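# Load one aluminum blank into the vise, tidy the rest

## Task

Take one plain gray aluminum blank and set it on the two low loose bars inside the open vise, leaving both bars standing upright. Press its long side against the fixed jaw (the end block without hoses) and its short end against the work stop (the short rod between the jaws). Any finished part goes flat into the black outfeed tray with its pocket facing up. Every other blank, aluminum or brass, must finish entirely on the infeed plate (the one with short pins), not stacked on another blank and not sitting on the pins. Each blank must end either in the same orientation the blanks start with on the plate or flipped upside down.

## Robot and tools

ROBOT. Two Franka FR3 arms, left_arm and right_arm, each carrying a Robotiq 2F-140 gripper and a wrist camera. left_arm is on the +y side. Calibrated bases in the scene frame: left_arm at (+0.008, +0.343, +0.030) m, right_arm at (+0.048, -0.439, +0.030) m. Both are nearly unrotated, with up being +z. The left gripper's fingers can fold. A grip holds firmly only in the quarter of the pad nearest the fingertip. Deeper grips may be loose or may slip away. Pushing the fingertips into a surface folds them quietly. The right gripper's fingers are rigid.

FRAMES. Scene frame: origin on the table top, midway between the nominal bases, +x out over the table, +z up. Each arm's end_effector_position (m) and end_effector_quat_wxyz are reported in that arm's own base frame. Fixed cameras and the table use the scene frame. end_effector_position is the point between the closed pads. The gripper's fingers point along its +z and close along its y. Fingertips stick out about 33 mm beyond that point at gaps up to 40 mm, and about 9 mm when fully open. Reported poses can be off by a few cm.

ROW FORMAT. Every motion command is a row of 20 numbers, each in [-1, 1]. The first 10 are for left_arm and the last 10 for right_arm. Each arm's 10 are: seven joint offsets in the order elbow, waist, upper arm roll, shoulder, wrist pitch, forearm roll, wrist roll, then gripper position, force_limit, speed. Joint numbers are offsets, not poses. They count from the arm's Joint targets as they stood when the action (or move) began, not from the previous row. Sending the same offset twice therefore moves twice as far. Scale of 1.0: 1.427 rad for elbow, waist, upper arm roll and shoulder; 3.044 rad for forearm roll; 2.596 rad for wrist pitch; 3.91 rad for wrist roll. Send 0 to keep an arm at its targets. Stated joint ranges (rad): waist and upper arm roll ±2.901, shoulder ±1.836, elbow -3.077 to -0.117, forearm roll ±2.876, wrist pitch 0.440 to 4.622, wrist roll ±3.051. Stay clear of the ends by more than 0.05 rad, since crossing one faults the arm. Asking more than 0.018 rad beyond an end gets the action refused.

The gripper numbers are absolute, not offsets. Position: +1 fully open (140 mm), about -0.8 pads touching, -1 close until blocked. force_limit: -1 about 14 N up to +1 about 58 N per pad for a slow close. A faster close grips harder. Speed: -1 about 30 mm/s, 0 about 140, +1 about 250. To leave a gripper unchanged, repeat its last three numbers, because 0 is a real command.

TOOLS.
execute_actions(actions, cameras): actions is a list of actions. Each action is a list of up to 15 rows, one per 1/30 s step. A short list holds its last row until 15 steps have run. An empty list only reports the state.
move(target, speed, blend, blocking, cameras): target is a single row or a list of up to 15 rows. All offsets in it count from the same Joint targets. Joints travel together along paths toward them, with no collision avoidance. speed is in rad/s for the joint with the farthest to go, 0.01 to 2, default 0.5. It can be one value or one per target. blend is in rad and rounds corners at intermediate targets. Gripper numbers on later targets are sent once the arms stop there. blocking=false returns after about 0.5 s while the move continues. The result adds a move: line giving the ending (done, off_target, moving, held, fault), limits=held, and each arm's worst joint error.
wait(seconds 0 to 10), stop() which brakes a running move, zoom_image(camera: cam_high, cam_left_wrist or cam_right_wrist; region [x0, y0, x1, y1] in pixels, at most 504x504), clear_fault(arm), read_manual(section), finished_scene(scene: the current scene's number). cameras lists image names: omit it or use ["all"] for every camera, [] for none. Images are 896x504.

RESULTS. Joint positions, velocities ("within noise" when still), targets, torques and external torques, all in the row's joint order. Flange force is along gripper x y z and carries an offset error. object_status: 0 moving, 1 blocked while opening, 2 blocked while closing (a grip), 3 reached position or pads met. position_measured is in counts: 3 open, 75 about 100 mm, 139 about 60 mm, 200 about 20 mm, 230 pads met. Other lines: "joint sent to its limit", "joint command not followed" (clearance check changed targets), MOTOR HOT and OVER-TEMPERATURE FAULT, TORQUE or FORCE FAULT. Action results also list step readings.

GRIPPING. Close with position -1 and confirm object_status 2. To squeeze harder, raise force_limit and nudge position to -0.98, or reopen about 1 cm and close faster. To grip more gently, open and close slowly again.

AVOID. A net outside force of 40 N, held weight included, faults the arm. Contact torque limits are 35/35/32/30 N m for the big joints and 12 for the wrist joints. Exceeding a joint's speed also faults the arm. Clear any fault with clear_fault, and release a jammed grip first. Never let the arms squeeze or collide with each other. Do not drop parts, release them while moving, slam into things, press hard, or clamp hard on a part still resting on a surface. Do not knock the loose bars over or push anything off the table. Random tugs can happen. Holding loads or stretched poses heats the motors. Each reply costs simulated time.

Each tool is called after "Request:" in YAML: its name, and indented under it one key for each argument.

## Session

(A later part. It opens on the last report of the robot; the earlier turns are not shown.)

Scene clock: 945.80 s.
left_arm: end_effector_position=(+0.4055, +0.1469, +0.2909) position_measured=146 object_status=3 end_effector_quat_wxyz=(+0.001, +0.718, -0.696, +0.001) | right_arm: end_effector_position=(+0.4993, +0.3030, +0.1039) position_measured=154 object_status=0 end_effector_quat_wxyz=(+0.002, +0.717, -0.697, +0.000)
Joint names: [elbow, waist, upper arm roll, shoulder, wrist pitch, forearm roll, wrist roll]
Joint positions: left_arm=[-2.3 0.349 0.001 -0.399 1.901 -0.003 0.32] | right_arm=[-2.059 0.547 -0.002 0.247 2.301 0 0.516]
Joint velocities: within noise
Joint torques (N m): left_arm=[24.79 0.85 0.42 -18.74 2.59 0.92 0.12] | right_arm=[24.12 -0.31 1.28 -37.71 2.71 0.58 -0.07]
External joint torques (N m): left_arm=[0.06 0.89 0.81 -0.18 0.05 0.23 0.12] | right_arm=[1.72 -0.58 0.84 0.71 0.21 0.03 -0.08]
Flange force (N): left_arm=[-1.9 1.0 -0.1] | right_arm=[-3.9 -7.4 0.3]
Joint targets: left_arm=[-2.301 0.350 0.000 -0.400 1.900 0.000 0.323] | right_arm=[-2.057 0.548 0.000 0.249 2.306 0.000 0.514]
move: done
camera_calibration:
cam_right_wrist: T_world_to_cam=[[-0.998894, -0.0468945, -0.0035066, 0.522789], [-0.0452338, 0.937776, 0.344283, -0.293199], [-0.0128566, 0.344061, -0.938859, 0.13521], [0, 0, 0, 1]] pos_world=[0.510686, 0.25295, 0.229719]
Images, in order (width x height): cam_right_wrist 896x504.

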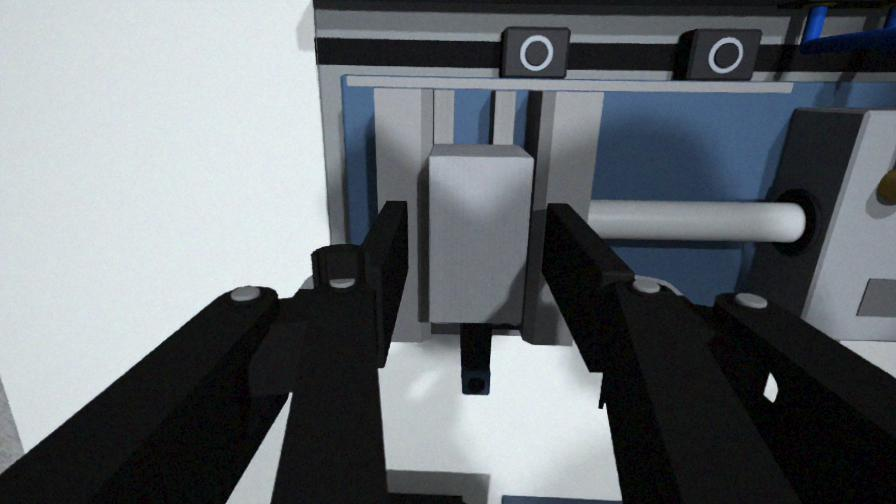

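Request:
move:
  target: [0,0,0,0,0,0,0,-0.14,-0.1,-1, 0.02424,0,0,-0.04779,-0.03959,0,0,-0.2,-0.1,-1]
  speed: 0.1
  cameras: ["cam_right_wrist"]

Scene clock: 954.73 s.
left_arm: end_effector_position=(+0.4055, +0.1469, +0.2909) position_measured=146 object_status=3 end_effector_quat_wxyz=(+0.001, +0.718, -0.696, +0.001) | right_arm: end_effector_position=(+0.5003, +0.3037, +0.1497) position_measured=154 object_status=3 end_effector_quat_wxyz=(-0.001, +0.718, -0.697, +0.000)
Joint names: [elbow, waist, upper arm roll, shoulder, wrist pitch, forearm roll, wrist roll]
Joint positions: left_arm=[-2.3 0.349 0.001 -0.399 1.901 -0.003 0.32] | right_arm=[-2.024 0.547 -0.002 0.181 2.208 0 0.516]
Joint velocities: left_arm=[within noise] | right_arm=[0.001 0 -0.002 0 -0.004 0 0.001]
Joint torques (N m): left_arm=[24.81 0.85 0.38 -18.8 2.57 0.94 0.11] | right_arm=[24.91 -0.36 1.11 -36.89 2.24 0.62 -0.13]
External joint torques (N m): left_arm=[0.2 0.81 0.69 -0.36 0.05 0.24 0.11] | right_arm=[1.5 -0.37 0.95 0.43 -0.3 0.02 -0.13]
Flange force (N): left_arm=[-1.6 1.1 -0.5] | right_arm=[-3.7 -6.4 -1.7]
Joint targets: left_arm=[-2.301 0.350 0.000 -0.400 1.900 0.000 0.323] | right_arm=[-2.023 0.548 0.000 0.180 2.203 0.000 0.514]
move: done
camera_calibration:
cam_right_wrist: T_world_to_cam=[[-0.998845, -0.0469889, -0.0100652, 0.524907], [-0.0475543, 0.936361, 0.347803, -0.308539], [-0.00691818, 0.34788, -0.937514, 0.173695], [0, 0, 0, 1]] pos_world=[0.51083, 0.253144, 0.275436]
Images, in order (width x height): cam_right_wrist 896x504.

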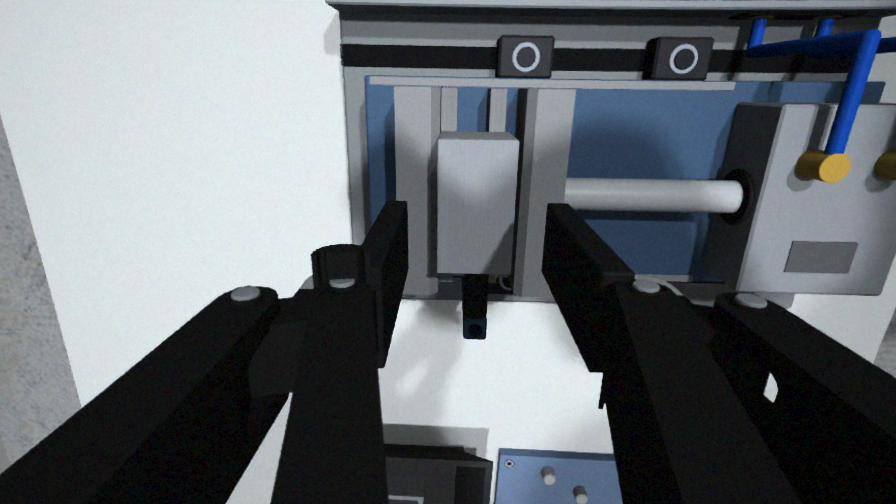

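Request:
zoom_image:
  camera: "cam_right_wrist"
  region: [380, 80, 600, 350]

Scaled by 1.867 from the camera's 896x504 image, which has a finer 1280x720 frame.

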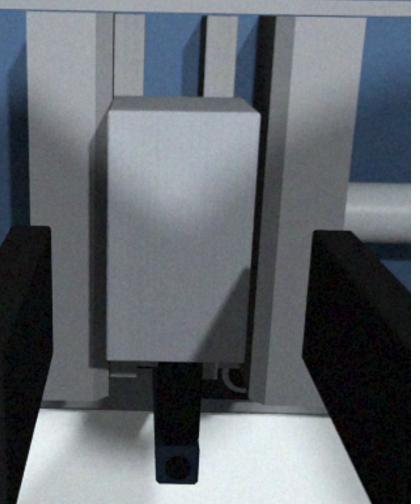

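Request:
move:
  target: [0,0,0,0,0,0,0,-0.14,-0.1,-1, -0.06,-0.2,0,-0.20,-0.07,0,0,-0.2,-0.1,-1]
  speed: 0.5
  cameras: ["cam_high", "cam_right_wrist"]

Scene clock: 967.70 s.
left_arm: end_effector_position=(+0.4055, +0.1469, +0.2909) position_measured=146 object_status=3 end_effector_quat_wxyz=(+0.001, +0.718, -0.696, +0.001) | right_arm: end_effector_position=(+0.5101, +0.1366, +0.2545) position_measured=154 object_status=3 end_effector_quat_wxyz=(+0.012, -0.612, +0.791, -0.005)
Joint names: [elbow, waist, upper arm roll, shoulder, wrist pitch, forearm roll, wrist roll]
Joint positions: left_arm=[-2.3 0.349 0.001 -0.399 1.901 -0.003 0.32] | right_arm=[-2.107 0.264 -0.002 -0.106 2.026 0 0.516]
Joint velocities: left_arm=[within noise] | right_arm=[-0.001 0 0 0 -0.004 -0.001 0]
Joint torques (N m): left_arm=[24.82 0.9 0.37 -18.74 2.59 0.92 0.09] | right_arm=[25.76 -0.49 0.98 -28.27 2.24 0.69 -0.17]
External joint torques (N m): left_arm=[0.24 0.79 0.58 -0.35 0.07 0.22 0.09] | right_arm=[1.14 -0.46 1.1 0.53 -0.35 0.02 -0.17]
Flange force (N): left_arm=[-1.5 0.9 -0.5] | right_arm=[-3.2 -4.7 -2.5]
Joint targets: left_arm=[-2.301 0.350 0.000 -0.400 1.900 0.000 0.323] | right_arm=[-2.108 0.262 0.000 -0.105 2.021 0.000 0.514]
move: done
camera_calibration:
cam_right_wrist: T_world_to_cam=[[-0.971559, 0.234992, -0.0291768, 0.480403], [0.209335, 0.909938, 0.358039, -0.318107], [0.110685, 0.341748, -0.933251, 0.269924], [0, 0, 0, 1]] pos_world=[0.503455, 0.0843206, 0.379818]
Images, in order (width x height): cam_high 896x504, cam_right_wrist 896x504.

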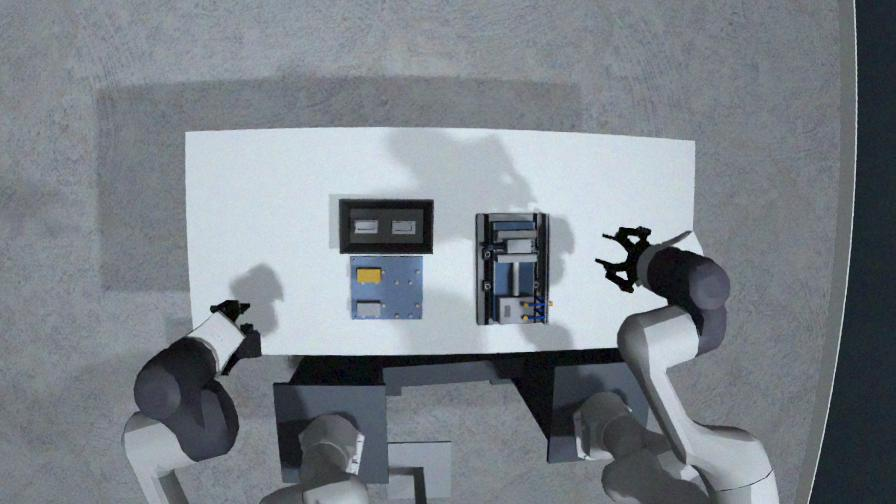

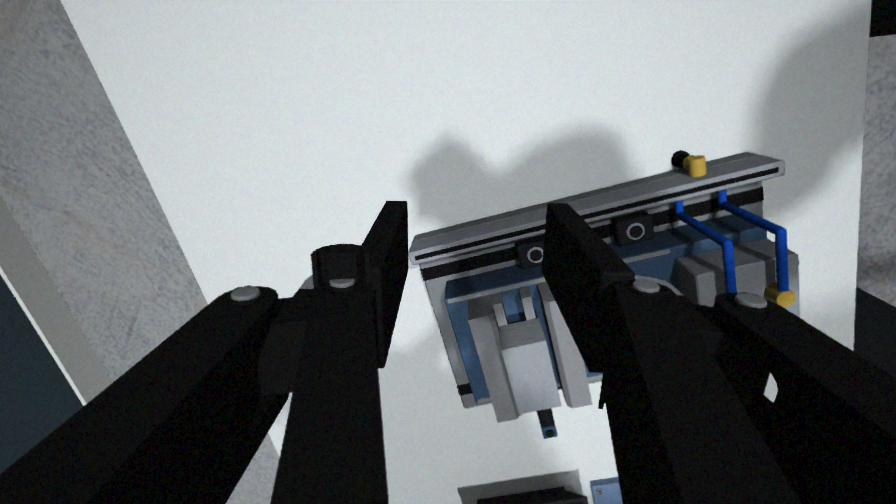

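Request:
zoom_image:
  camera: "cam_high"
  region: [465, 200, 565, 335]

Request:
zoom_image:
  camera: "cam_high"
  region: [330, 190, 445, 330]

Scaled by 3.733 from the camera's 896x504 image, which has a finer 1280x720 frame.

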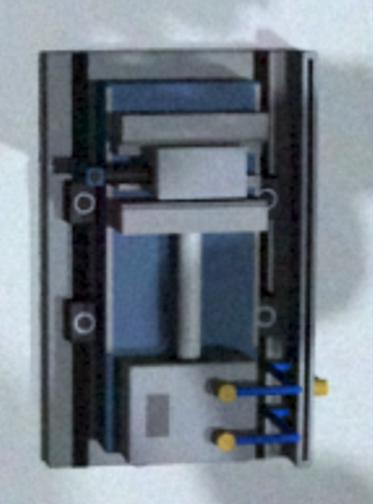

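Scaled by 3.600 from the camera's 896x504 image, which has a finer 1280x720 frame.

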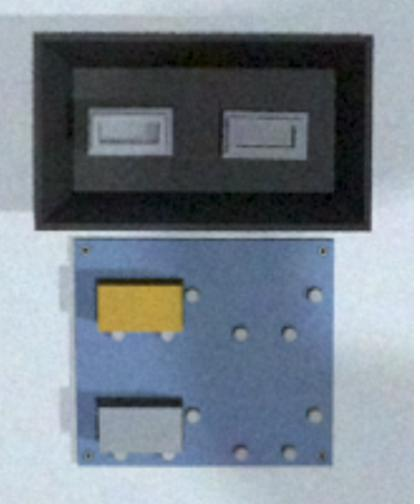

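Request:
zoom_image:
  camera: "cam_right_wrist"
  region: [440, 270, 620, 450]

Scaled by 2.800 from the camera's 896x504 image, which has a finer 1280x720 frame.

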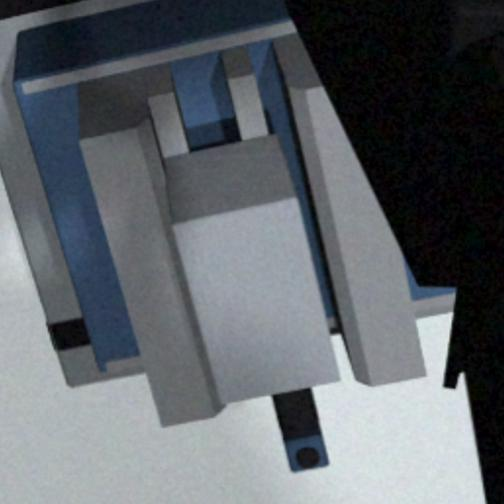

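Request:
finished_scene:
  scene: 1

The scene is finished: the task was done.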